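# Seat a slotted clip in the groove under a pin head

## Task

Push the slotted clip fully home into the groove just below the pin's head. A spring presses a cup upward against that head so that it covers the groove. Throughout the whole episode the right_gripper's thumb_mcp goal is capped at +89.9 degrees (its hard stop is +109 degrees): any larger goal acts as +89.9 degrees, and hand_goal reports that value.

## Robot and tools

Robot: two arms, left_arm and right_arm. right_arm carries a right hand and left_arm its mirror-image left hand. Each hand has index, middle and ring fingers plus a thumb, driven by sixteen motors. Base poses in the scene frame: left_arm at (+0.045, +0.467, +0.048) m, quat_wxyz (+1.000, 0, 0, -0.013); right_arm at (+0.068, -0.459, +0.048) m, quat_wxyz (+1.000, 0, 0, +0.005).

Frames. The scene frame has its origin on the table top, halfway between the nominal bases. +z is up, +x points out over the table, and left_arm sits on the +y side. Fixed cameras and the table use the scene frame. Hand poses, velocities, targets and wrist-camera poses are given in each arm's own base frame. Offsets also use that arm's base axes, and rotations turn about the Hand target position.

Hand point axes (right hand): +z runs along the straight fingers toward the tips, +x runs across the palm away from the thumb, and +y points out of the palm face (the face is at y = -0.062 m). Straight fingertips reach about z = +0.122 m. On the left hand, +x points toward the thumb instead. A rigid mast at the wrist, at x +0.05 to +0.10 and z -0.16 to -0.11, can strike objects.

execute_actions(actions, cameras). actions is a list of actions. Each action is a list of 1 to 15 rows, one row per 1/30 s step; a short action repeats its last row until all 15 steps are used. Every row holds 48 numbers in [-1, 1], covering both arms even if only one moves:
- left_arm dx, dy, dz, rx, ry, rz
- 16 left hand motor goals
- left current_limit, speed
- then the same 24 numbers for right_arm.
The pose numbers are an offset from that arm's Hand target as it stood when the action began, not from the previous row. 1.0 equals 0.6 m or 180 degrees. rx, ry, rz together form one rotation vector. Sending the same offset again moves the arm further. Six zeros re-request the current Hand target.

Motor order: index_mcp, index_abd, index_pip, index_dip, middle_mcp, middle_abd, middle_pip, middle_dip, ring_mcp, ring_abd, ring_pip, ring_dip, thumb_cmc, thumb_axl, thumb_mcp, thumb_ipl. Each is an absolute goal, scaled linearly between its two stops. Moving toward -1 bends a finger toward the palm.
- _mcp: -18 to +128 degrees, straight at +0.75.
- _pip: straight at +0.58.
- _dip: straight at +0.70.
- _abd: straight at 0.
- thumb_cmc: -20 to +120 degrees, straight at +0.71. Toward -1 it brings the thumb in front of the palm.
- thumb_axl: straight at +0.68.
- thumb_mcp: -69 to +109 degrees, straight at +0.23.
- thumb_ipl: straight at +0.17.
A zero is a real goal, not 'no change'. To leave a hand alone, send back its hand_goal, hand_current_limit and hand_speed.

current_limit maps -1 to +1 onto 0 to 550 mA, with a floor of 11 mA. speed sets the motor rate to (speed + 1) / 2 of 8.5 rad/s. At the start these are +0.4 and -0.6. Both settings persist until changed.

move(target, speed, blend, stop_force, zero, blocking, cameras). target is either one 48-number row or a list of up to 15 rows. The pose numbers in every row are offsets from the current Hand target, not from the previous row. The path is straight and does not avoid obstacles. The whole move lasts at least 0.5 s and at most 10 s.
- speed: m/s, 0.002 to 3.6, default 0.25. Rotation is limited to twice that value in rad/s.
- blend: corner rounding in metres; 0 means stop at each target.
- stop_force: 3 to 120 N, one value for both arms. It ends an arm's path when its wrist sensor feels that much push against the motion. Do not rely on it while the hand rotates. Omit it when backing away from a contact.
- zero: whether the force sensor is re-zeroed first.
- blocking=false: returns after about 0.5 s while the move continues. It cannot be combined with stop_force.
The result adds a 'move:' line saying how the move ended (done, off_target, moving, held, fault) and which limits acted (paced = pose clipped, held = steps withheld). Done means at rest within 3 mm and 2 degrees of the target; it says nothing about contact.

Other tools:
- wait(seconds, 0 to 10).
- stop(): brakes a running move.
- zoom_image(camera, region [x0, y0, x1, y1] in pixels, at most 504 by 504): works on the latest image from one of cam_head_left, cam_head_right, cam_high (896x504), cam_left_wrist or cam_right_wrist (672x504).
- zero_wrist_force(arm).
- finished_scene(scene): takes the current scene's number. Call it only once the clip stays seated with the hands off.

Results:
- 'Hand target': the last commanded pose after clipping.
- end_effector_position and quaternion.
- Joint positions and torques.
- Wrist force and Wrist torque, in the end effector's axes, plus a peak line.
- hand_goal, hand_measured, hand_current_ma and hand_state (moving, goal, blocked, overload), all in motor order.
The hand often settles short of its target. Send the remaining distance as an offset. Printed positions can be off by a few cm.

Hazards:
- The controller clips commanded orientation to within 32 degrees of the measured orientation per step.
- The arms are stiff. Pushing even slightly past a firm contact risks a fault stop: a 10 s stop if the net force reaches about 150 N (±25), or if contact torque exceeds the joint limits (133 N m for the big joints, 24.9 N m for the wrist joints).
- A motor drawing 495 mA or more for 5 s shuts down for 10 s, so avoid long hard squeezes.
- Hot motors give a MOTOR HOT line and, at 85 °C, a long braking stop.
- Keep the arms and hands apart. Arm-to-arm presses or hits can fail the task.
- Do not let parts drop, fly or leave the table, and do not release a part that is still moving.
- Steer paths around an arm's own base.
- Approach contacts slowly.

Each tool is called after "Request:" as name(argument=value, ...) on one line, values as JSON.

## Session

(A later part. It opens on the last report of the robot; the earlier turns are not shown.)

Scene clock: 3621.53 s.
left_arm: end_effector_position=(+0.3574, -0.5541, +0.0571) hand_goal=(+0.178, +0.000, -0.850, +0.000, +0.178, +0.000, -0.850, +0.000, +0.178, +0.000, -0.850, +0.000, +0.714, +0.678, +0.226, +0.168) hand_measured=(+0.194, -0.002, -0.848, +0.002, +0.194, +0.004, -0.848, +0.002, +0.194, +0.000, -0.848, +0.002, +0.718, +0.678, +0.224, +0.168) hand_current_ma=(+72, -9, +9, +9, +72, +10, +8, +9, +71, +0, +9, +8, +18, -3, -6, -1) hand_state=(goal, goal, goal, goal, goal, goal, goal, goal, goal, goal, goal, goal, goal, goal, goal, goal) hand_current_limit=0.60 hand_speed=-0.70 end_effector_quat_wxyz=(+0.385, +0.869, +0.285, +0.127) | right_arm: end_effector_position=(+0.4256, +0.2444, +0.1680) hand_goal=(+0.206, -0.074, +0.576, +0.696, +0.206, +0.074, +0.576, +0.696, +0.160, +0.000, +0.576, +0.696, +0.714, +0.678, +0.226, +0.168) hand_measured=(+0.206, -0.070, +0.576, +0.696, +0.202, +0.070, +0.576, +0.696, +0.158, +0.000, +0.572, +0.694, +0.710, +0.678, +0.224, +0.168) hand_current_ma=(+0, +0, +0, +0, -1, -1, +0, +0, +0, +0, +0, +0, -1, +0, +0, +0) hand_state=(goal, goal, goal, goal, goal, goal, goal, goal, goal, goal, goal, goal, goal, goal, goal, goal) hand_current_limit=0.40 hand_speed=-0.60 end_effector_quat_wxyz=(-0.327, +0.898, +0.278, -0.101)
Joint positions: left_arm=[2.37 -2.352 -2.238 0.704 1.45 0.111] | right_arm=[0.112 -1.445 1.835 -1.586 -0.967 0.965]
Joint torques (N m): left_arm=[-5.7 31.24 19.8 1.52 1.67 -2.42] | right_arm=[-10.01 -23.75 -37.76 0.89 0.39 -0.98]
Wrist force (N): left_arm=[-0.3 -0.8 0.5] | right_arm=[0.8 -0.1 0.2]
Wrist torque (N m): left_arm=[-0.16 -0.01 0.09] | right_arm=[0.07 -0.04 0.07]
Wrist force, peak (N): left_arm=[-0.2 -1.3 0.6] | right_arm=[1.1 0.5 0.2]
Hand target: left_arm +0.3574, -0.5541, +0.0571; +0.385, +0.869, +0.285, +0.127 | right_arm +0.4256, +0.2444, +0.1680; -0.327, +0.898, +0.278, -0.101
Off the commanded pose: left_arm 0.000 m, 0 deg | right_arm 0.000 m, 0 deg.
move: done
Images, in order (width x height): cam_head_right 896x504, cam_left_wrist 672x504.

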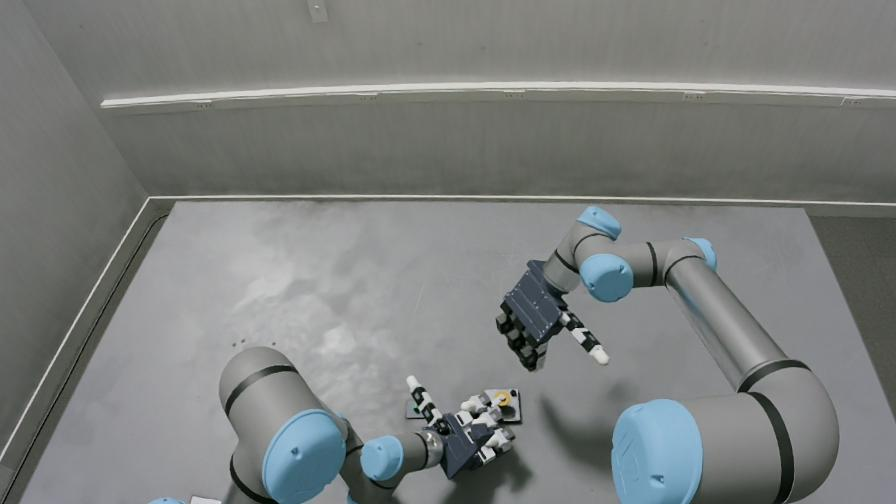

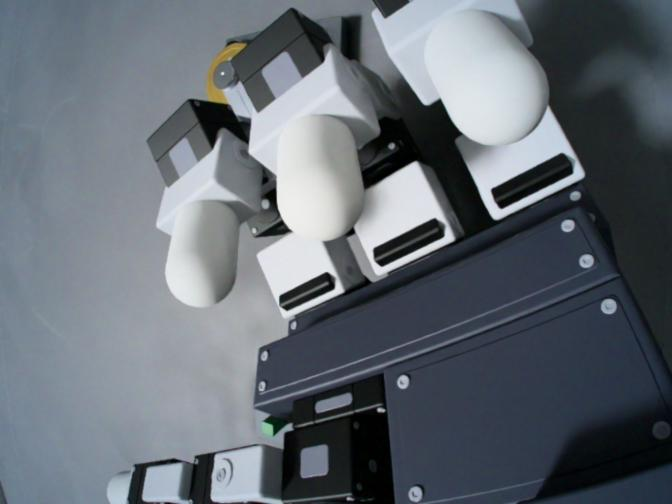

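Request:
move(target=[0.0079,-0.0107,0,0,0,0,0.178,0,-0.85,0.0,0.178,0,-0.85,0.0,0.178,0,-0.85,0.0,0.714,0.678,0.226,0.168,0.6,-0.7,0,0,0,0,0,0,0.2055,-0.074,0.576,0.696,0.2055,0.074,0.576,0.696,0.16,0,0.576,0.696,0.714,0.678,0.226,0.168,0.4,-0.6], speed=0.01, stop_force=3, cameras=["cam_left_wrist","cam_head_right"])

Request:
zoom_image(camera="cam_left_wrist", region=[140, 20, 320, 170])

Request:
zoom_image(camera="cam_head_right", region=[440, 370, 540, 470])

Scene clock: 3627.70 s.
left_arm: end_effector_position=(+0.3621, -0.5606, +0.0571) hand_goal=(+0.178, +0.000, -0.850, +0.000, +0.178, +0.000, -0.850, +0.000, +0.178, +0.000, -0.850, +0.000, +0.714, +0.678, +0.226, +0.168) hand_measured=(+0.194, -0.002, -0.848, +0.002, +0.194, +0.004, -0.848, +0.002, +0.194, +0.000, -0.848, +0.002, +0.718, +0.678, +0.224, +0.168) hand_current_ma=(+72, -9, +9, +9, +72, +10, +8, +9, +71, +0, +9, +8, +18, -3, -6, -1) hand_state=(goal, goal, goal, goal, goal, goal, goal, goal, goal, goal, goal, goal, goal, goal, goal, goal) hand_current_limit=0.60 hand_speed=-0.70 end_effector_quat_wxyz=(+0.385, +0.869, +0.285, +0.127) | right_arm: end_effector_position=(+0.4256, +0.2444, +0.1680) hand_goal=(+0.206, -0.074, +0.576, +0.696, +0.206, +0.074, +0.576, +0.696, +0.160, +0.000, +0.576, +0.696, +0.714, +0.678, +0.226, +0.168) hand_measured=(+0.206, -0.070, +0.576, +0.696, +0.202, +0.070, +0.576, +0.696, +0.158, +0.000, +0.572, +0.694, +0.710, +0.678, +0.224, +0.168) hand_current_ma=(+0, +0, +0, +0, -1, -1, +0, +0, +0, +0, +0, +0, -1, +0, +0, +0) hand_state=(goal, goal, goal, goal, goal, goal, goal, goal, goal, goal, goal, goal, goal, goal, goal, goal) hand_current_limit=0.40 hand_speed=-0.60 end_effector_quat_wxyz=(-0.327, +0.898, +0.278, -0.101)
Joint positions: left_arm=[2.367 -2.355 -2.216 0.686 1.452 0.109] | right_arm=[0.112 -1.445 1.835 -1.586 -0.967 0.965]
Joint torques (N m): left_arm=[-6.07 31.61 19.61 1.59 1.52 -2.22] | right_arm=[-10.49 -23.82 -37.17 0.86 0.53 -0.88]
Wrist force (N): left_arm=[-0.2 -0.7 0.4] | right_arm=[0.7 0.2 0.0]
Wrist torque (N m): left_arm=[-0.14 -0.03 0.10] | right_arm=[0.13 -0.02 0.06]
Wrist force, peak (N): left_arm=[-0.2 -1.2 0.6] | right_arm=[1.1 0.4 0.2]
Hand target: left_arm +0.3621, -0.5606, +0.0571; +0.385, +0.869, +0.285, +0.127 | right_arm +0.4256, +0.2444, +0.1680; -0.327, +0.898, +0.278, -0.101
Off the commanded pose: left_arm 0.000 m, 0 deg | right_arm 0.000 m, 0 deg.
move: done
Images, in order (width x height): cam_head_right 896x504, cam_left_wrist 672x504.

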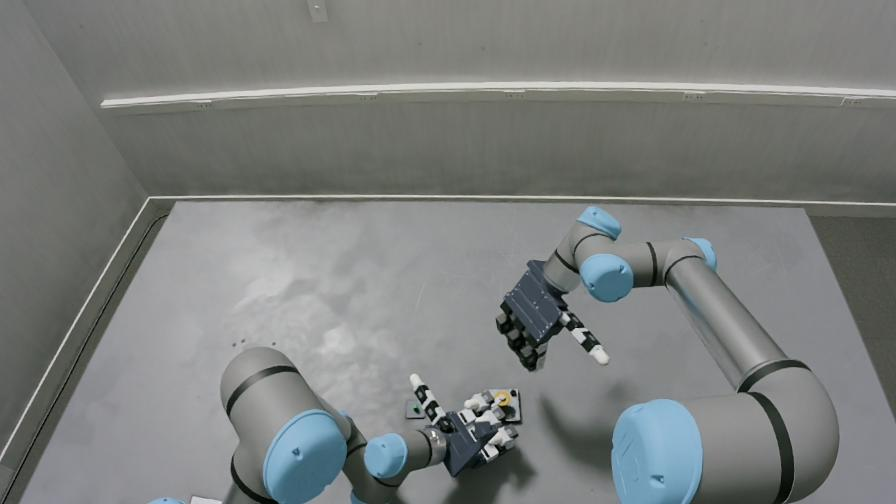

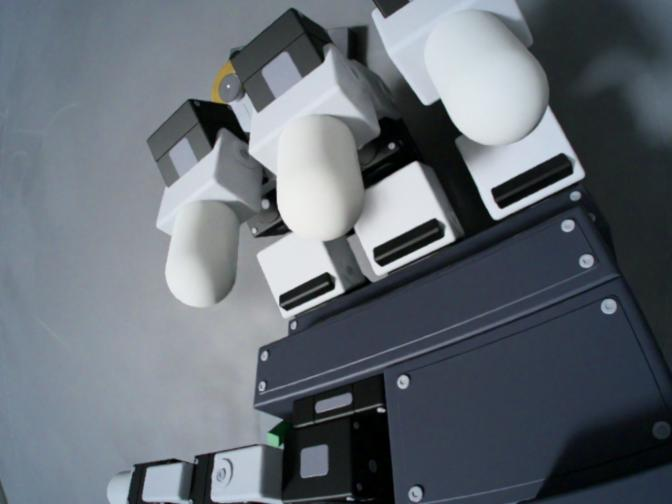

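Scaled by 2.800 from the camera's 672x504 image, which has a finer 960x720 frame.

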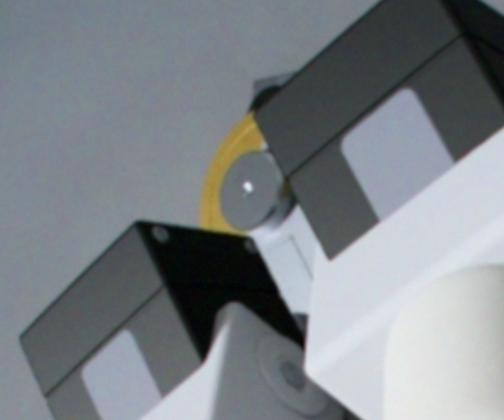

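Scaled by 5.040.

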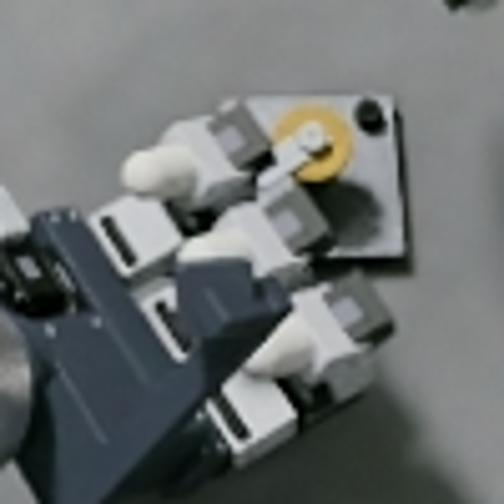

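Request:
execute_actions(actions=[])

Request:
zoom_image(camera="cam_high", region=[300, 190, 420, 310])

Request:
zoom_image(camera="cam_head_left", region=[450, 370, 530, 450])

Request:
zoom_image(camera="cam_left_wrist", region=[130, 60, 430, 300])

Scene clock: 3644.23 s.
left_arm: end_effector_position=(+0.3621, -0.5606, +0.0571) hand_goal=(+0.178, +0.000, -0.850, +0.000, +0.178, +0.000, -0.850, +0.000, +0.178, +0.000, -0.850, +0.000, +0.714, +0.678, +0.226, +0.168) hand_measured=(+0.194, -0.002, -0.848, +0.002, +0.194, +0.004, -0.848, +0.002, +0.194, +0.000, -0.848, +0.002, +0.718, +0.678, +0.224, +0.168) hand_current_ma=(+72, -9, +9, +9, +72, +10, +8, +9, +71, +0, +9, +8, +18, -3, -6, -1) hand_state=(goal, goal, goal, goal, goal, goal, goal, goal, goal, goal, goal, goal, goal, goal, goal, goal) hand_current_limit=0.60 hand_speed=-0.70 end_effector_quat_wxyz=(+0.385, +0.869, +0.285, +0.127) | right_arm: end_effector_position=(+0.4256, +0.2444, +0.1680) hand_goal=(+0.206, -0.074, +0.576, +0.696, +0.206, +0.074, +0.576, +0.696, +0.160, +0.000, +0.576, +0.696, +0.714, +0.678, +0.226, +0.168) hand_measured=(+0.206, -0.070, +0.576, +0.696, +0.202, +0.070, +0.576, +0.696, +0.158, +0.000, +0.572, +0.694, +0.710, +0.678, +0.224, +0.168) hand_current_ma=(+0, +0, +0, +0, -1, -1, +0, +0, +0, +0, +0, +0, -1, +0, +0, +0) hand_state=(goal, goal, goal, goal, goal, goal, goal, goal, goal, goal, goal, goal, goal, goal, goal, goal) hand_current_limit=0.40 hand_speed=-0.60 end_effector_quat_wxyz=(-0.327, +0.898, +0.278, -0.101)
Joint positions: left_arm=[2.367 -2.355 -2.216 0.686 1.452 0.109] | right_arm=[0.112 -1.445 1.835 -1.586 -0.967 0.965]
Joint velocities: within noise
Joint torques (N m): left_arm=[-6.2 31.76 20.05 1.45 1.69 -2.53] | right_arm=[-10.57 -24.23 -38.17 0.87 0.71 -0.98]
Wrist force (N): left_arm=[0.0 -0.8 0.1] | right_arm=[0.7 0.3 0.1]
Wrist torque (N m): left_arm=[-0.13 -0.05 0.12] | right_arm=[0.13 -0.02 0.06]
Wrist force, peak (N): left_arm=[-0.1 -1.2 0.4] | right_arm=[1.1 0.5 0.3]
Hand target: left_arm +0.3621, -0.5606, +0.0571; +0.385, +0.869, +0.285, +0.127 | right_arm +0.4256, +0.2444, +0.1680; -0.327, +0.898, +0.278, -0.101
Off the commanded pose: left_arm 0.000 m, 0 deg | right_arm 0.000 m, 0 deg.

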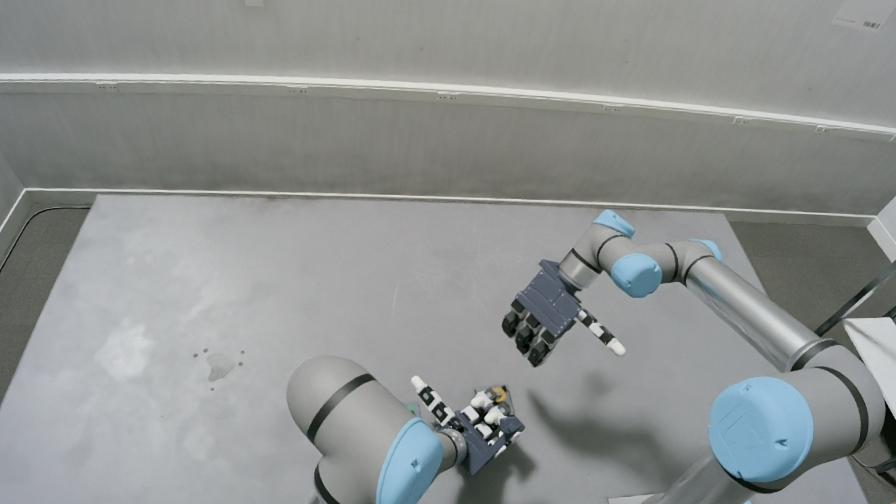

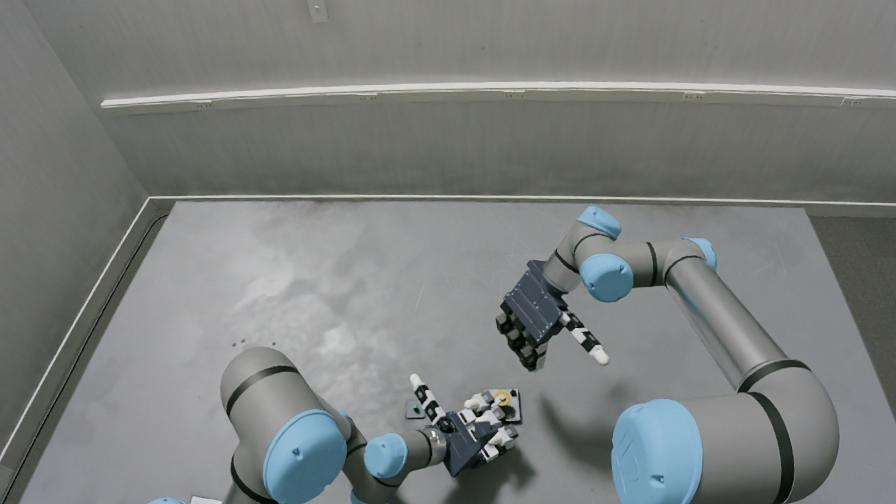

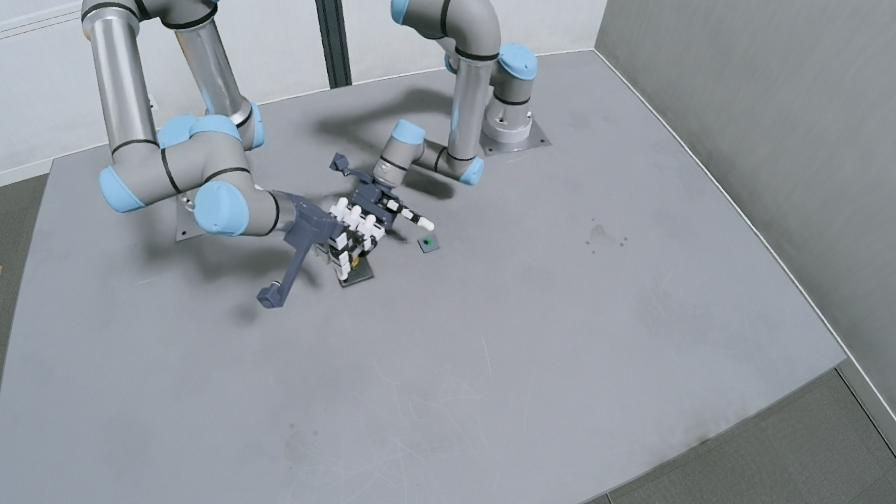

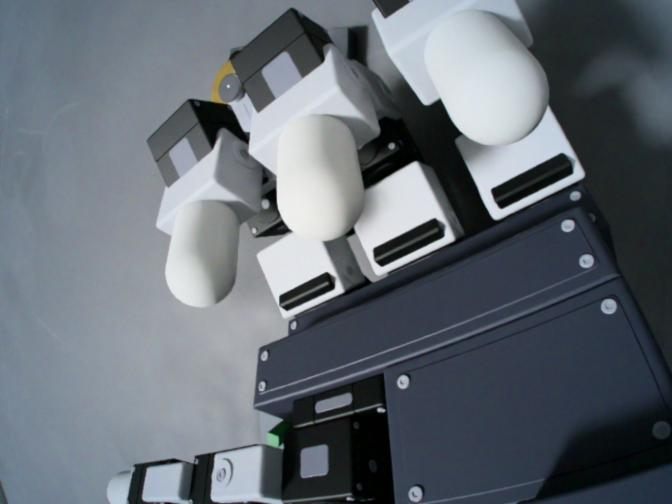

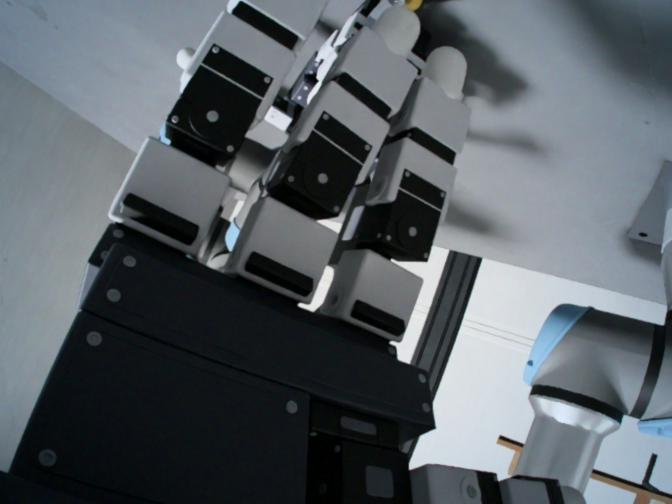

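Scaled by 4.200.

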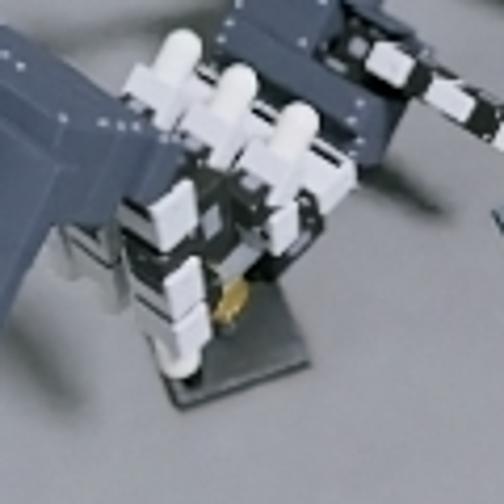

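Scaled by 6.300.

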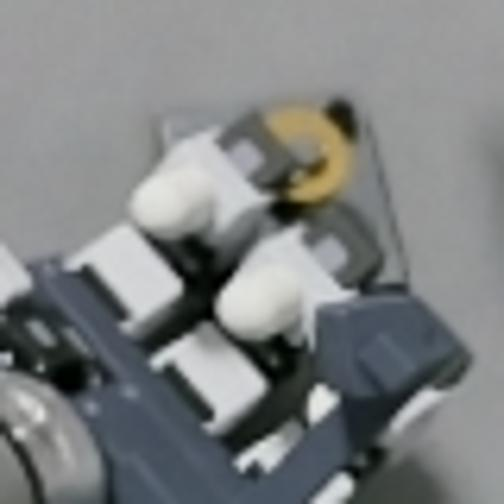

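Scaled by 1.680 from the camera's 672x504 image, which has a finer 960x720 frame.

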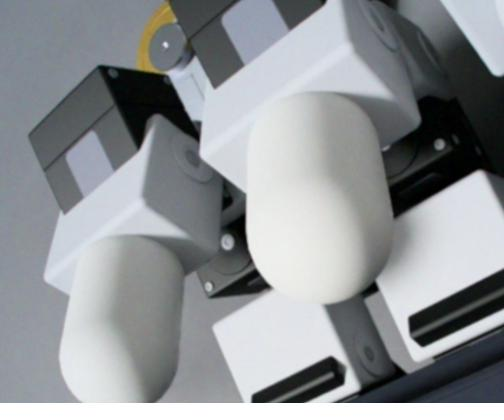

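Request:
move(target=[-0.0595,0.0804,0.05,0,0,0,0.178,0,-0.85,0.0,0.178,0,-0.85,0.0,0.178,0,-0.85,0.0,0.714,0.678,0.226,0.168,0.6,-0.7,0,0,0,0,0,0,0.2055,-0.074,0.576,0.696,0.2055,0.074,0.576,0.696,0.16,0,0.576,0.696,0.714,0.678,0.226,0.168,0.4,-0.6], speed=0.08, cameras=["all"])

Request:
zoom_image(camera="cam_head_right", region=[450, 370, 530, 450])

Request:
zoom_image(camera="cam_head_left", region=[450, 370, 530, 450])

Request:
zoom_image(camera="cam_left_wrist", region=[60, 0, 280, 165])

Scene clock: 3676.23 s.
left_arm: end_effector_position=(+0.3265, -0.5124, +0.0871) hand_goal=(+0.178, +0.000, -0.850, +0.000, +0.178, +0.000, -0.850, +0.000, +0.178, +0.000, -0.850, +0.000, +0.714, +0.678, +0.226, +0.168) hand_measured=(+0.194, -0.002, -0.848, +0.002, +0.194, +0.004, -0.848, +0.002, +0.194, +0.000, -0.848, +0.002, +0.718, +0.678, +0.224, +0.168) hand_current_ma=(+72, -9, +9, +9, +72, +10, +8, +9, +71, +0, +9, +8, +18, -3, -6, -1) hand_state=(goal, goal, goal, goal, goal, goal, goal, goal, goal, goal, goal, goal, goal, goal, goal, goal) hand_current_limit=0.60 hand_speed=-0.70 end_effector_quat_wxyz=(+0.385, +0.869, +0.285, +0.127) | right_arm: end_effector_position=(+0.4256, +0.2444, +0.1680) hand_goal=(+0.206, -0.074, +0.576, +0.696, +0.206, +0.074, +0.576, +0.696, +0.160, +0.000, +0.576, +0.696, +0.714, +0.678, +0.226, +0.168) hand_measured=(+0.206, -0.070, +0.576, +0.696, +0.202, +0.070, +0.576, +0.696, +0.158, +0.000, +0.572, +0.694, +0.710, +0.678, +0.224, +0.168) hand_current_ma=(+0, +0, +0, +0, -1, -1, +0, +0, +0, +0, +0, +0, -1, +0, +0, +0) hand_state=(goal, goal, goal, goal, goal, goal, goal, goal, goal, goal, goal, goal, goal, goal, goal, goal) hand_current_limit=0.40 hand_speed=-0.60 end_effector_quat_wxyz=(-0.327, +0.898, +0.278, -0.101)
Joint positions: left_arm=[2.393 -2.238 -2.398 0.749 1.433 0.127] | right_arm=[0.112 -1.445 1.835 -1.586 -0.967 0.965]
Joint torques (N m): left_arm=[10.08 39.66 -10.13 4.36 -1.88 1.98] | right_arm=[-10.52 -24.04 -37.62 0.82 1 -1.07]
Wrist force (N): left_arm=[0.1 -0.9 0.0] | right_arm=[0.3 0.4 0.0]
Wrist torque (N m): left_arm=[-0.12 -0.05 0.02] | right_arm=[0.16 0.04 0.03]
Wrist force, peak (N): left_arm=[-0.6 -1.1 0.3] | right_arm=[1.1 0.1 0.4]
Hand target: left_arm +0.3264, -0.5123, +0.0871; +0.385, +0.869, +0.285, +0.127 | right_arm +0.4256, +0.2444, +0.1680; -0.327, +0.898, +0.278, -0.101
Off the commanded pose: left_arm 0.000 m, 0 deg | right_arm 0.000 m, 0 deg.
move: done

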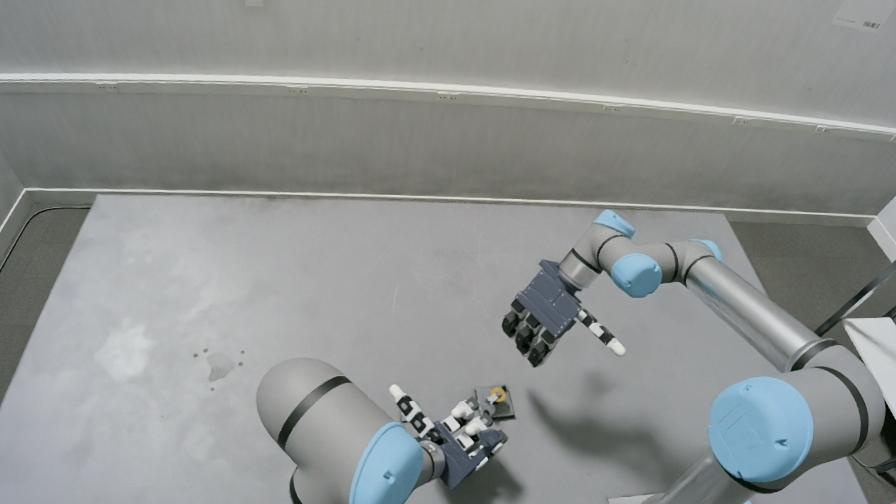

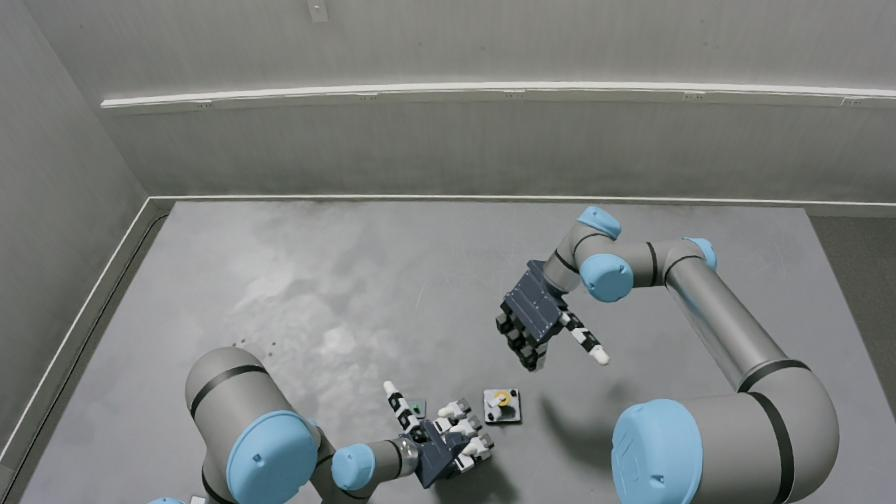

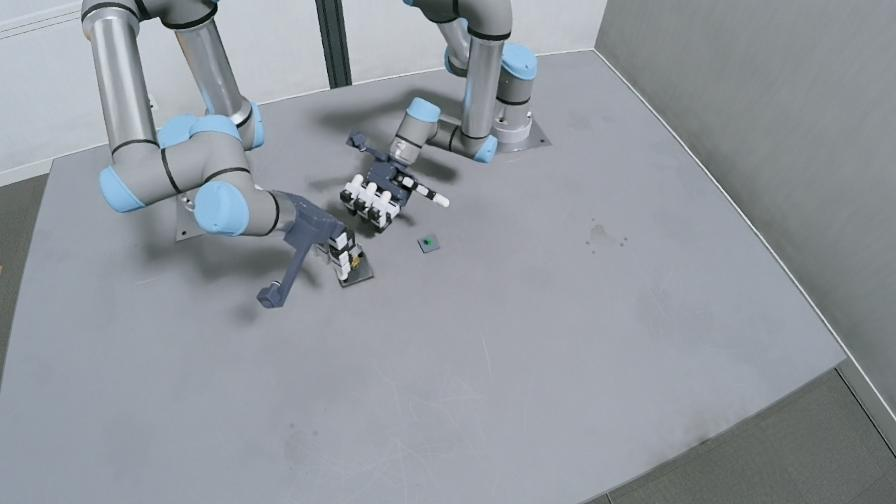

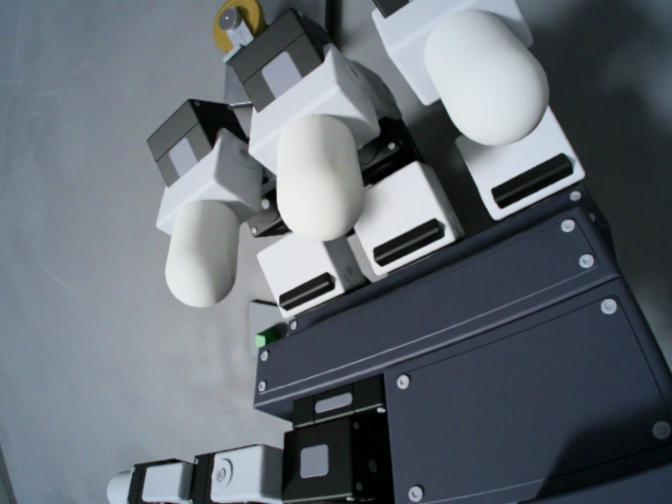

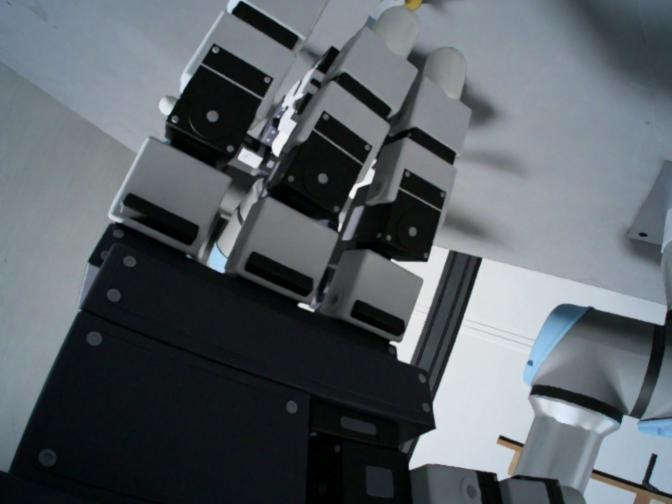

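Scaled by 6.300.

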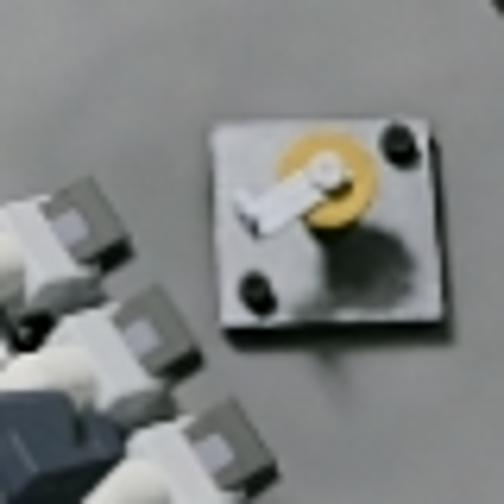

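Scaled by 6.300.

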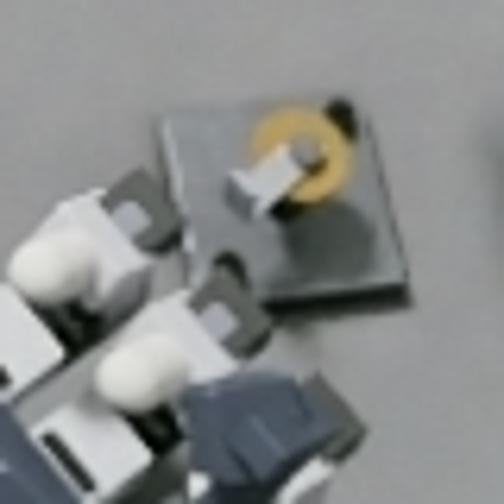

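Scaled by 2.291 from the camera's 672x504 image, which has a finer 960x720 frame.

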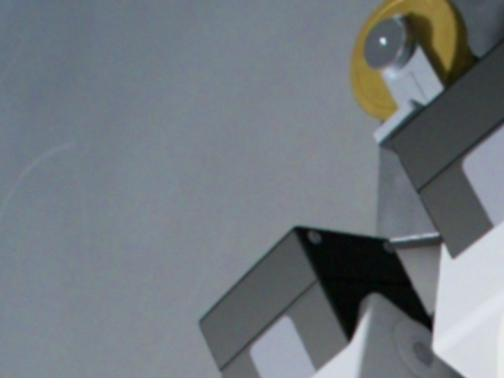

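Request:
move(target=[[0.0496,-0.067,-0.05,0,0,0,0.178,0,-0.85,0.0,0.178,0,-0.85,0.0,0.178,0,-0.85,0.0,0.714,0.678,0.226,0.168,0.6,-0.7,0,0,0,0,0,0,0.2055,-0.074,0.576,0.696,0.2055,0.074,0.576,0.696,0.16,0,0.576,0.696,0.714,0.678,0.226,0.168,0.4,-0.6]], speed=0.06)

Request:
move(target=[0.0198,-0.0268,0,0,0,0,0.178,0,-0.85,0.0,0.178,0,-0.85,0.0,0.178,0,-0.85,0.0,0.714,0.678,0.226,0.168,0.6,-0.7,0,0,0,0,0,0,0.2055,-0.074,0.576,0.696,0.2055,0.074,0.576,0.696,0.16,0,0.576,0.696,0.714,0.678,0.226,0.168,0.4,-0.6], speed=0.01, stop_force=3, cameras=["cam_left_wrist","cam_head_right"])

Request:
zoom_image(camera="cam_left_wrist", region=[140, 20, 320, 170])

Request:
zoom_image(camera="cam_head_right", region=[450, 370, 530, 450])

Scene clock: 3715.07 s.
left_arm: end_effector_position=(+0.3562, -0.5525, +0.0572) hand_goal=(+0.178, +0.000, -0.850, +0.000, +0.178, +0.000, -0.850, +0.000, +0.178, +0.000, -0.850, +0.000, +0.714, +0.678, +0.226, +0.168) hand_measured=(+0.194, -0.002, -0.848, +0.002, +0.194, +0.004, -0.848, +0.002, +0.194, +0.000, -0.848, +0.002, +0.718, +0.678, +0.224, +0.168) hand_current_ma=(+71, -9, +8, +9, +72, +10, +8, +9, +70, +0, +9, +8, +18, -3, -6, -1) hand_state=(goal, goal, goal, goal, goal, goal, goal, goal, goal, goal, goal, goal, goal, goal, goal, goal) hand_current_limit=0.60 hand_speed=-0.70 end_effector_quat_wxyz=(+0.385, +0.869, +0.285, +0.127) | right_arm: end_effector_position=(+0.4256, +0.2444, +0.1680) hand_goal=(+0.206, -0.074, +0.576, +0.696, +0.206, +0.074, +0.576, +0.696, +0.160, +0.000, +0.576, +0.696, +0.714, +0.678, +0.226, +0.168) hand_measured=(+0.206, -0.070, +0.576, +0.696, +0.202, +0.070, +0.576, +0.696, +0.158, +0.000, +0.572, +0.694, +0.710, +0.678, +0.224, +0.168) hand_current_ma=(+0, +0, +0, +0, -1, -1, +0, +0, +0, +0, +0, +0, -1, +0, +0, +0) hand_state=(goal, goal, goal, goal, goal, goal, goal, goal, goal, goal, goal, goal, goal, goal, goal, goal) hand_current_limit=0.40 hand_speed=-0.60 end_effector_quat_wxyz=(-0.327, +0.898, +0.278, -0.101)
Joint positions: left_arm=[2.371 -2.351 -2.243 0.709 1.45 0.112] | right_arm=[0.112 -1.445 1.835 -1.586 -0.967 0.965]
Joint torques (N m): left_arm=[-6.76 31.87 18.97 1.44 1.56 -2.24] | right_arm=[-10.43 -23.57 -37.4 0.74 1.03 -0.99]
Wrist force (N): left_arm=[-0.1 -1.0 0.0] | right_arm=[0.6 0.3 0.3]
Wrist torque (N m): left_arm=[-0.15 -0.04 0.10] | right_arm=[0.13 -0.01 0.06]
Wrist force, peak (N): left_arm=[0.0 -1.3 0.2] | right_arm=[1.0 0.2 0.6]
Hand target: left_arm +0.3562, -0.5525, +0.0571; +0.385, +0.869, +0.285, +0.127 | right_arm +0.4256, +0.2444, +0.1680; -0.327, +0.898, +0.278, -0.101
Off the commanded pose: left_arm 0.000 m, 0 deg | right_arm 0.000 m, 0 deg.
move: done

Scene clock: 3717.30 s.
left_arm: end_effector_position=(+0.3629, -0.5615, +0.0571) hand_goal=(+0.178, +0.000, -0.850, +0.000, +0.178, +0.000, -0.850, +0.000, +0.178, +0.000, -0.850, +0.000, +0.714, +0.678, +0.226, +0.168) hand_measured=(+0.194, +0.000, -0.846, +0.002, +0.194, +0.004, -0.848, +0.002, +0.194, +0.000, -0.848, +0.002, +0.718, +0.678, +0.224, +0.168) hand_current_ma=(+64, -1, +11, +9, +72, +10, +7, +9, +70, +0, +9, +8, +18, -3, -6, -1) hand_state=(goal, goal, goal, goal, goal, goal, goal, goal, goal, goal, goal, goal, goal, goal, goal, goal) hand_current_limit=0.60 hand_speed=-0.70 end_effector_quat_wxyz=(+0.385, +0.869, +0.285, +0.127) | right_arm: end_effector_position=(+0.4256, +0.2444, +0.1680) hand_goal=(+0.206, -0.074, +0.576, +0.696, +0.206, +0.074, +0.576, +0.696, +0.160, +0.000, +0.576, +0.696, +0.714, +0.678, +0.226, +0.168) hand_measured=(+0.206, -0.070, +0.576, +0.696, +0.202, +0.070, +0.576, +0.696, +0.158, +0.000, +0.572, +0.694, +0.710, +0.678, +0.224, +0.168) hand_current_ma=(+0, +0, +0, +0, -1, -1, +0, +0, +0, +0, +0, +0, -1, +0, +0, +0) hand_state=(goal, goal, goal, goal, goal, goal, goal, goal, goal, goal, goal, goal, goal, goal, goal, goal) hand_current_limit=0.40 hand_speed=-0.60 end_effector_quat_wxyz=(-0.327, +0.898, +0.278, -0.101)
Joint positions: left_arm=[2.366 -2.356 -2.212 0.683 1.453 0.109] | right_arm=[0.112 -1.445 1.835 -1.586 -0.967 0.965]
Joint torques (N m): left_arm=[8.99 44.89 -6.06 4.47 -1.69 2.17] | right_arm=[-10.25 -24.09 -37.27 0.75 1.09 -1.05]
Wrist force (N): left_arm=[-0.1 -1.2 0.4] | right_arm=[0.7 0.3 0.2]
Wrist torque (N m): left_arm=[-0.16 -0.03 0.09] | right_arm=[0.12 -0.02 0.06]
Wrist force, peak (N): left_arm=[-0.9 -6.9 -5.5] | right_arm=[1.0 0.0 0.6]
Hand target: left_arm +0.3629, -0.5615, +0.0571; +0.385, +0.869, +0.285, +0.127 (not the last commanded pose) | right_arm +0.4256, +0.2444, +0.1680; -0.327, +0.898, +0.278, -0.101
Off the commanded pose: left_arm 0.009 m, 0 deg | right_arm 0.000 m, 0 deg.
move: contact (left_arm)
Images, in order (width x height): cam_head_right 896x504, cam_left_wrist 672x504.

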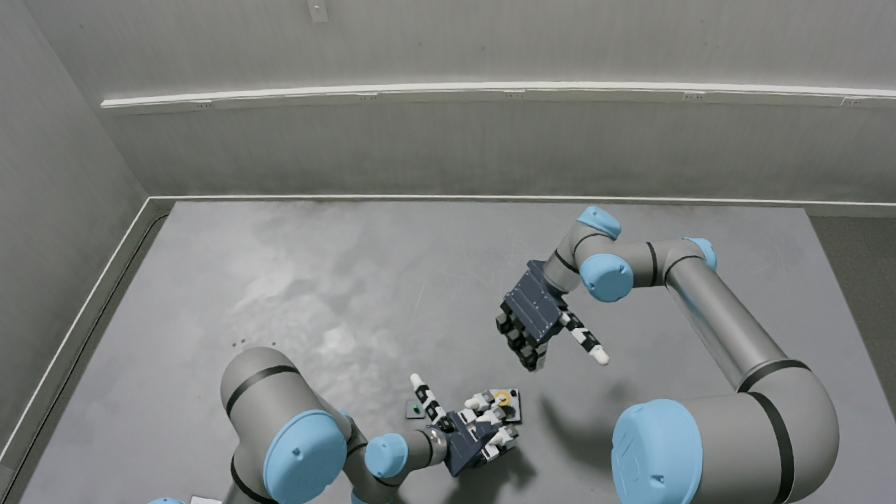

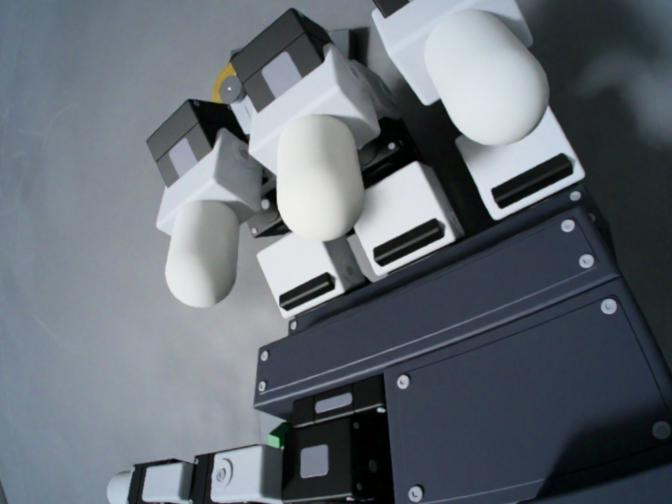

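Scaled by 2.800 from the camera's 672x504 image, which has a finer 960x720 frame.

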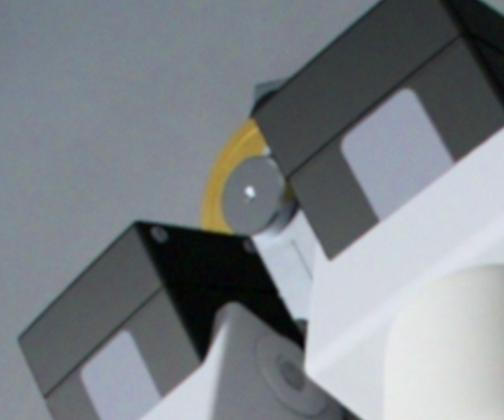

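Scaled by 6.300.

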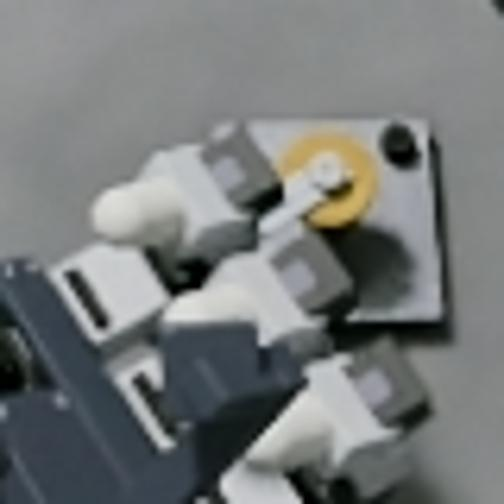

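Request:
move(target=[0.0119,-0.0161,0,0,0,0,0.178,0,-0.85,0.0,0.178,0,-0.85,0.0,0.178,0,-0.85,0.0,0.714,0.678,0.226,0.168,0.6,-0.7,0,0,0,0,0,0,0.2055,-0.074,0.576,0.696,0.2055,0.074,0.576,0.696,0.16,0,0.576,0.696,0.714,0.678,0.226,0.168,0.4,-0.6], speed=0.005, stop_force=14, cameras=["cam_left_wrist","cam_head_right"])

Request:
zoom_image(camera="cam_left_wrist", region=[140, 20, 320, 170])

Request:
zoom_image(camera="cam_head_right", region=[450, 370, 530, 450])

Scene clock: 3724.73 s.
left_arm: end_effector_position=(+0.3632, -0.5619, +0.0571) hand_goal=(+0.178, +0.000, -0.850, +0.000, +0.178, +0.000, -0.850, +0.000, +0.178, +0.000, -0.850, +0.000, +0.714, +0.678, +0.226, +0.168) hand_measured=(+0.192, +0.004, -0.840, +0.002, +0.194, +0.004, -0.848, +0.002, +0.194, +0.000, -0.848, +0.002, +0.718, +0.678, +0.224, +0.168) hand_current_ma=(+55, +13, +41, +9, +71, +10, +7, +9, +70, +0, +9, +8, +18, -3, -6, -1) hand_state=(goal, goal, goal, goal, goal, goal, goal, goal, goal, goal, goal, goal, goal, goal, goal, goal) hand_current_limit=0.60 hand_speed=-0.70 end_effector_quat_wxyz=(+0.385, +0.869, +0.285, +0.127) | right_arm: end_effector_position=(+0.4256, +0.2444, +0.1680) hand_goal=(+0.206, -0.074, +0.576, +0.696, +0.206, +0.074, +0.576, +0.696, +0.160, +0.000, +0.576, +0.696, +0.714, +0.678, +0.226, +0.168) hand_measured=(+0.206, -0.070, +0.576, +0.696, +0.202, +0.070, +0.576, +0.696, +0.158, +0.000, +0.572, +0.694, +0.710, +0.678, +0.224, +0.168) hand_current_ma=(+0, +0, +0, +0, -1, -1, +0, +0, +0, +0, +0, +0, -1, +0, +0, +0) hand_state=(goal, goal, goal, goal, goal, goal, goal, goal, goal, goal, goal, goal, goal, goal, goal, goal) hand_current_limit=0.40 hand_speed=-0.60 end_effector_quat_wxyz=(-0.327, +0.898, +0.278, -0.101)
Joint positions: left_arm=[2.366 -2.356 -2.211 0.681 1.453 0.109] | right_arm=[0.112 -1.445 1.835 -1.586 -0.967 0.965]
Joint torques (N m): left_arm=[9.29 45.59 -1.38 4.34 -2.19 -1.26] | right_arm=[-10.16 -24.23 -37.52 0.74 1.31 -0.99]
Wrist force (N): left_arm=[-0.1 -8.9 -7.7] | right_arm=[0.7 0.1 0.4]
Wrist torque (N m): left_arm=[0.18 0.15 -0.03] | right_arm=[0.10 -0.03 0.07]
Wrist force, peak (N): left_arm=[-1.1 -14.7 -14.3] | right_arm=[1.2 -0.2 0.1]
Hand target: left_arm +0.3632, -0.5619, +0.0571; +0.385, +0.869, +0.285, +0.127 (not the last commanded pose) | right_arm +0.4256, +0.2444, +0.1680; -0.327, +0.898, +0.278, -0.101
Off the commanded pose: left_arm 0.012 m, 0 deg | right_arm 0.000 m, 0 deg.
move: contact (left_arm)
Images, in order (width x height): cam_head_right 896x504, cam_left_wrist 672x504.

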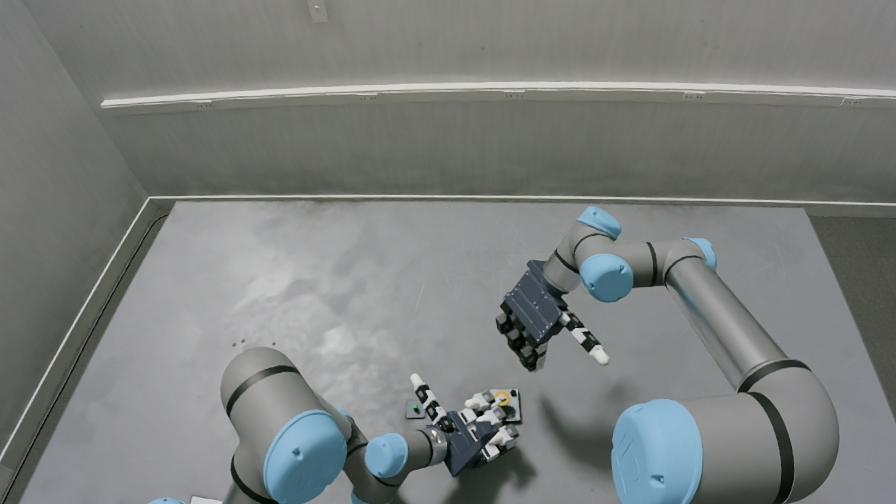

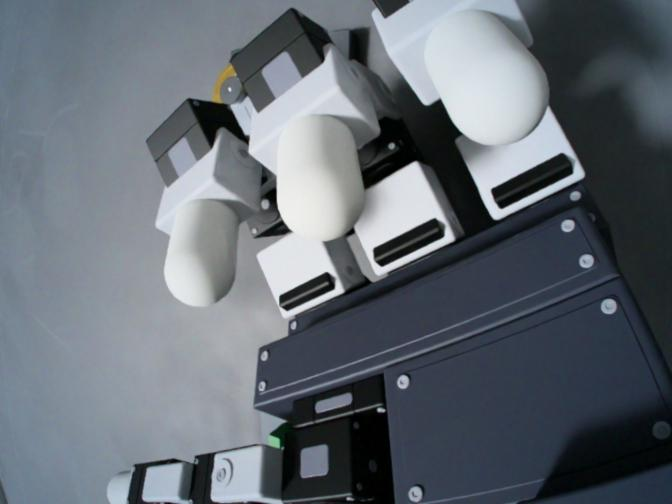

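Scaled by 2.800 from the camera's 672x504 image, which has a finer 960x720 frame.

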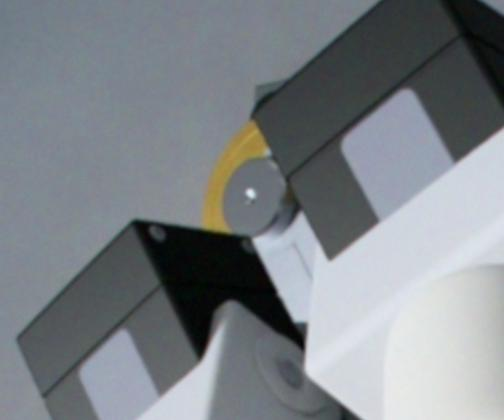

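Scaled by 6.300.

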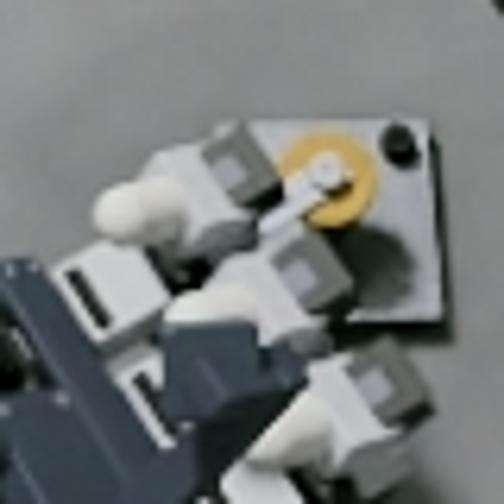

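Request:
move(target=[[-0.0397,0.0536,0,0,0,0,0.178,0,-0.85,0.0,0.178,0,-0.85,0.0,0.178,0,-0.85,0.0,0.714,0.678,0.226,0.168,0.6,-0.7,0,0,0,0,0,0,0.2055,-0.074,0.576,0.696,0.2055,0.074,0.576,0.696,0.16,0,0.576,0.696,0.714,0.678,0.226,0.168,0.4,-0.6],[-0.09,0.12,0.1,0,0,0,0.178,0,-0.85,0.0,0.178,0,-0.85,0.0,0.178,0,-0.85,0.0,0.714,0.678,0.226,0.168,0.6,-0.7,0,0,0,0,0,0,0.2055,-0.074,0.576,0.696,0.2055,0.074,0.576,0.696,0.16,0,0.576,0.696,0.714,0.678,0.226,0.168,0.4,-0.6]], speed=[0.04,0.12], cameras=["cam_left_wrist","cam_head_right","cam_head_left"])

Request:
zoom_image(camera="cam_head_left", region=[450, 370, 530, 450])

Request:
zoom_image(camera="cam_head_right", region=[450, 370, 530, 450])

Scene clock: 3732.40 s.
left_arm: end_effector_position=(+0.3092, -0.4899, +0.1171) hand_goal=(+0.178, +0.000, -0.850, +0.000, +0.178, +0.000, -0.850, +0.000, +0.178, +0.000, -0.850, +0.000, +0.714, +0.678, +0.226, +0.168) hand_measured=(+0.190, +0.004, -0.848, +0.002, +0.194, +0.004, -0.848, +0.002, +0.194, +0.000, -0.848, +0.002, +0.718, +0.678, +0.224, +0.168) hand_current_ma=(+54, +9, +8, +8, +70, +10, +7, +9, +69, +0, +9, +8, +18, -3, -6, -1) hand_state=(goal, goal, goal, goal, goal, goal, goal, goal, goal, goal, goal, goal, goal, goal, goal, goal) hand_current_limit=0.60 hand_speed=-0.70 end_effector_quat_wxyz=(+0.385, +0.869, +0.285, +0.127) | right_arm: end_effector_position=(+0.4256, +0.2444, +0.1680) hand_goal=(+0.206, -0.074, +0.576, +0.696, +0.206, +0.074, +0.576, +0.696, +0.160, +0.000, +0.576, +0.696, +0.714, +0.678, +0.226, +0.168) hand_measured=(+0.206, -0.070, +0.576, +0.696, +0.202, +0.070, +0.576, +0.696, +0.158, +0.000, +0.572, +0.694, +0.710, +0.678, +0.224, +0.168) hand_current_ma=(+0, +0, +0, +0, -1, -1, +0, +0, +0, +0, +0, +0, -1, +0, +0, +0) hand_state=(goal, goal, goal, goal, goal, goal, goal, goal, goal, goal, goal, goal, goal, goal, goal, goal) hand_current_limit=0.40 hand_speed=-0.60 end_effector_quat_wxyz=(-0.327, +0.898, +0.278, -0.101)
Joint positions: left_arm=[2.407 -2.119 -2.487 0.717 1.423 0.137] | right_arm=[0.112 -1.445 1.835 -1.586 -0.967 0.965]
Joint torques (N m): left_arm=[10.04 34.68 -7.01 1.33 -1.68 2.14] | right_arm=[-10.12 -23.49 -37.17 0.78 1.57 -0.88]
Wrist force (N): left_arm=[-0.2 -0.7 0.1] | right_arm=[0.6 0.2 -0.1]
Wrist torque (N m): left_arm=[-0.12 0.00 -0.04] | right_arm=[0.14 -0.01 0.06]
Wrist force, peak (N): left_arm=[-0.6 -9.2 -8.2] | right_arm=[1.2 0.2 0.3]
Hand target: left_arm +0.3092, -0.4899, +0.1171; +0.385, +0.869, +0.285, +0.127 | right_arm +0.4256, +0.2444, +0.1680; -0.327, +0.898, +0.278, -0.101
Off the commanded pose: left_arm 0.000 m, 0 deg | right_arm 0.000 m, 0 deg.
move: done
Images, in order (width x height): cam_head_left 896x504, cam_head_right 896x504, cam_left_wrist 672x504.

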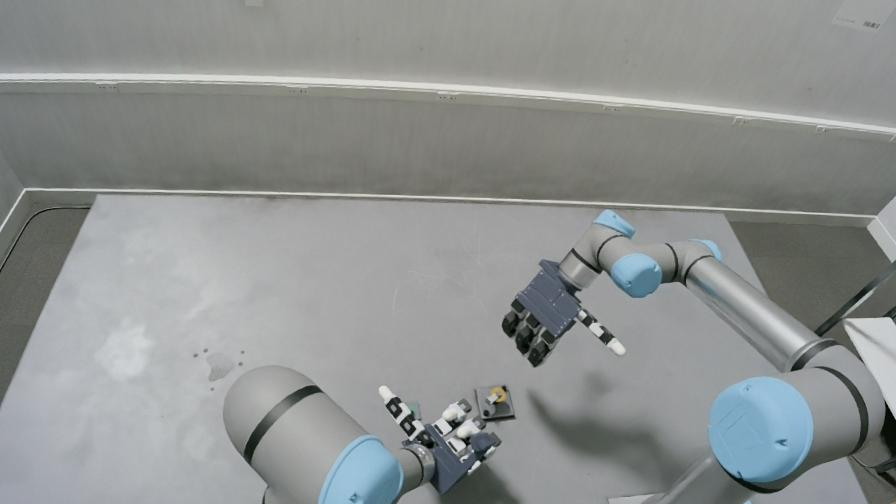

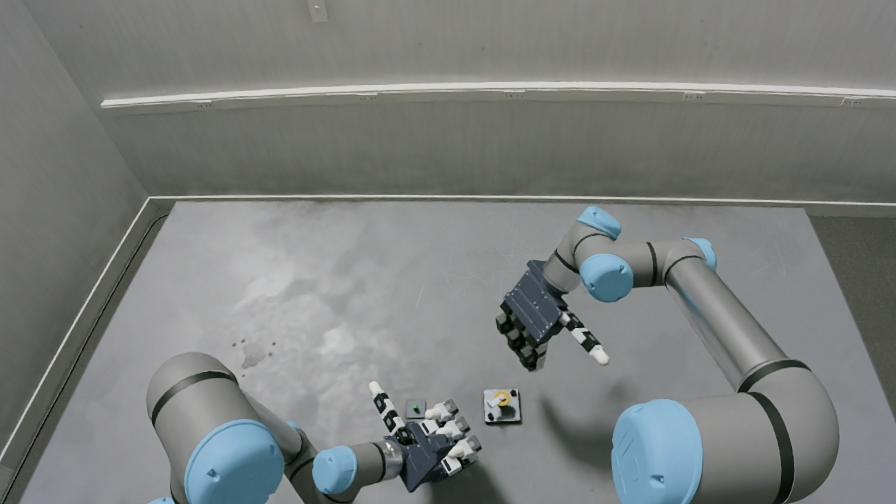

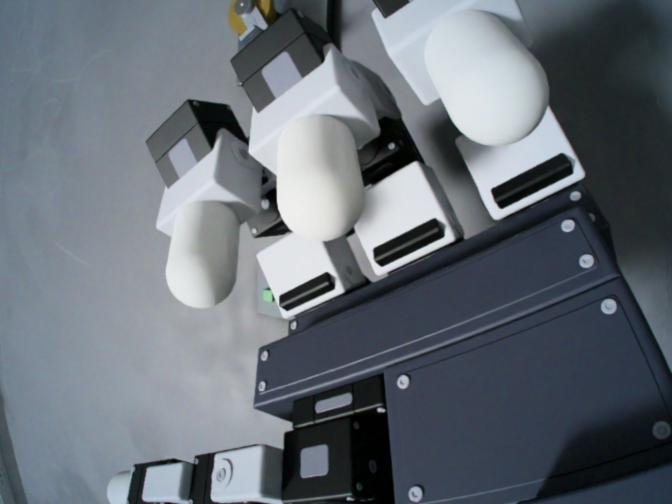

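Scaled by 6.300.

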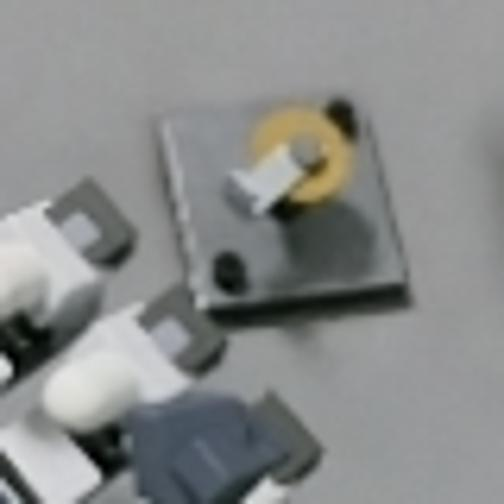

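Scaled by 6.300.

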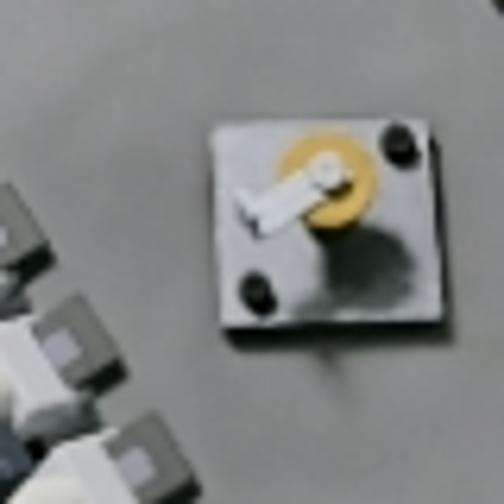

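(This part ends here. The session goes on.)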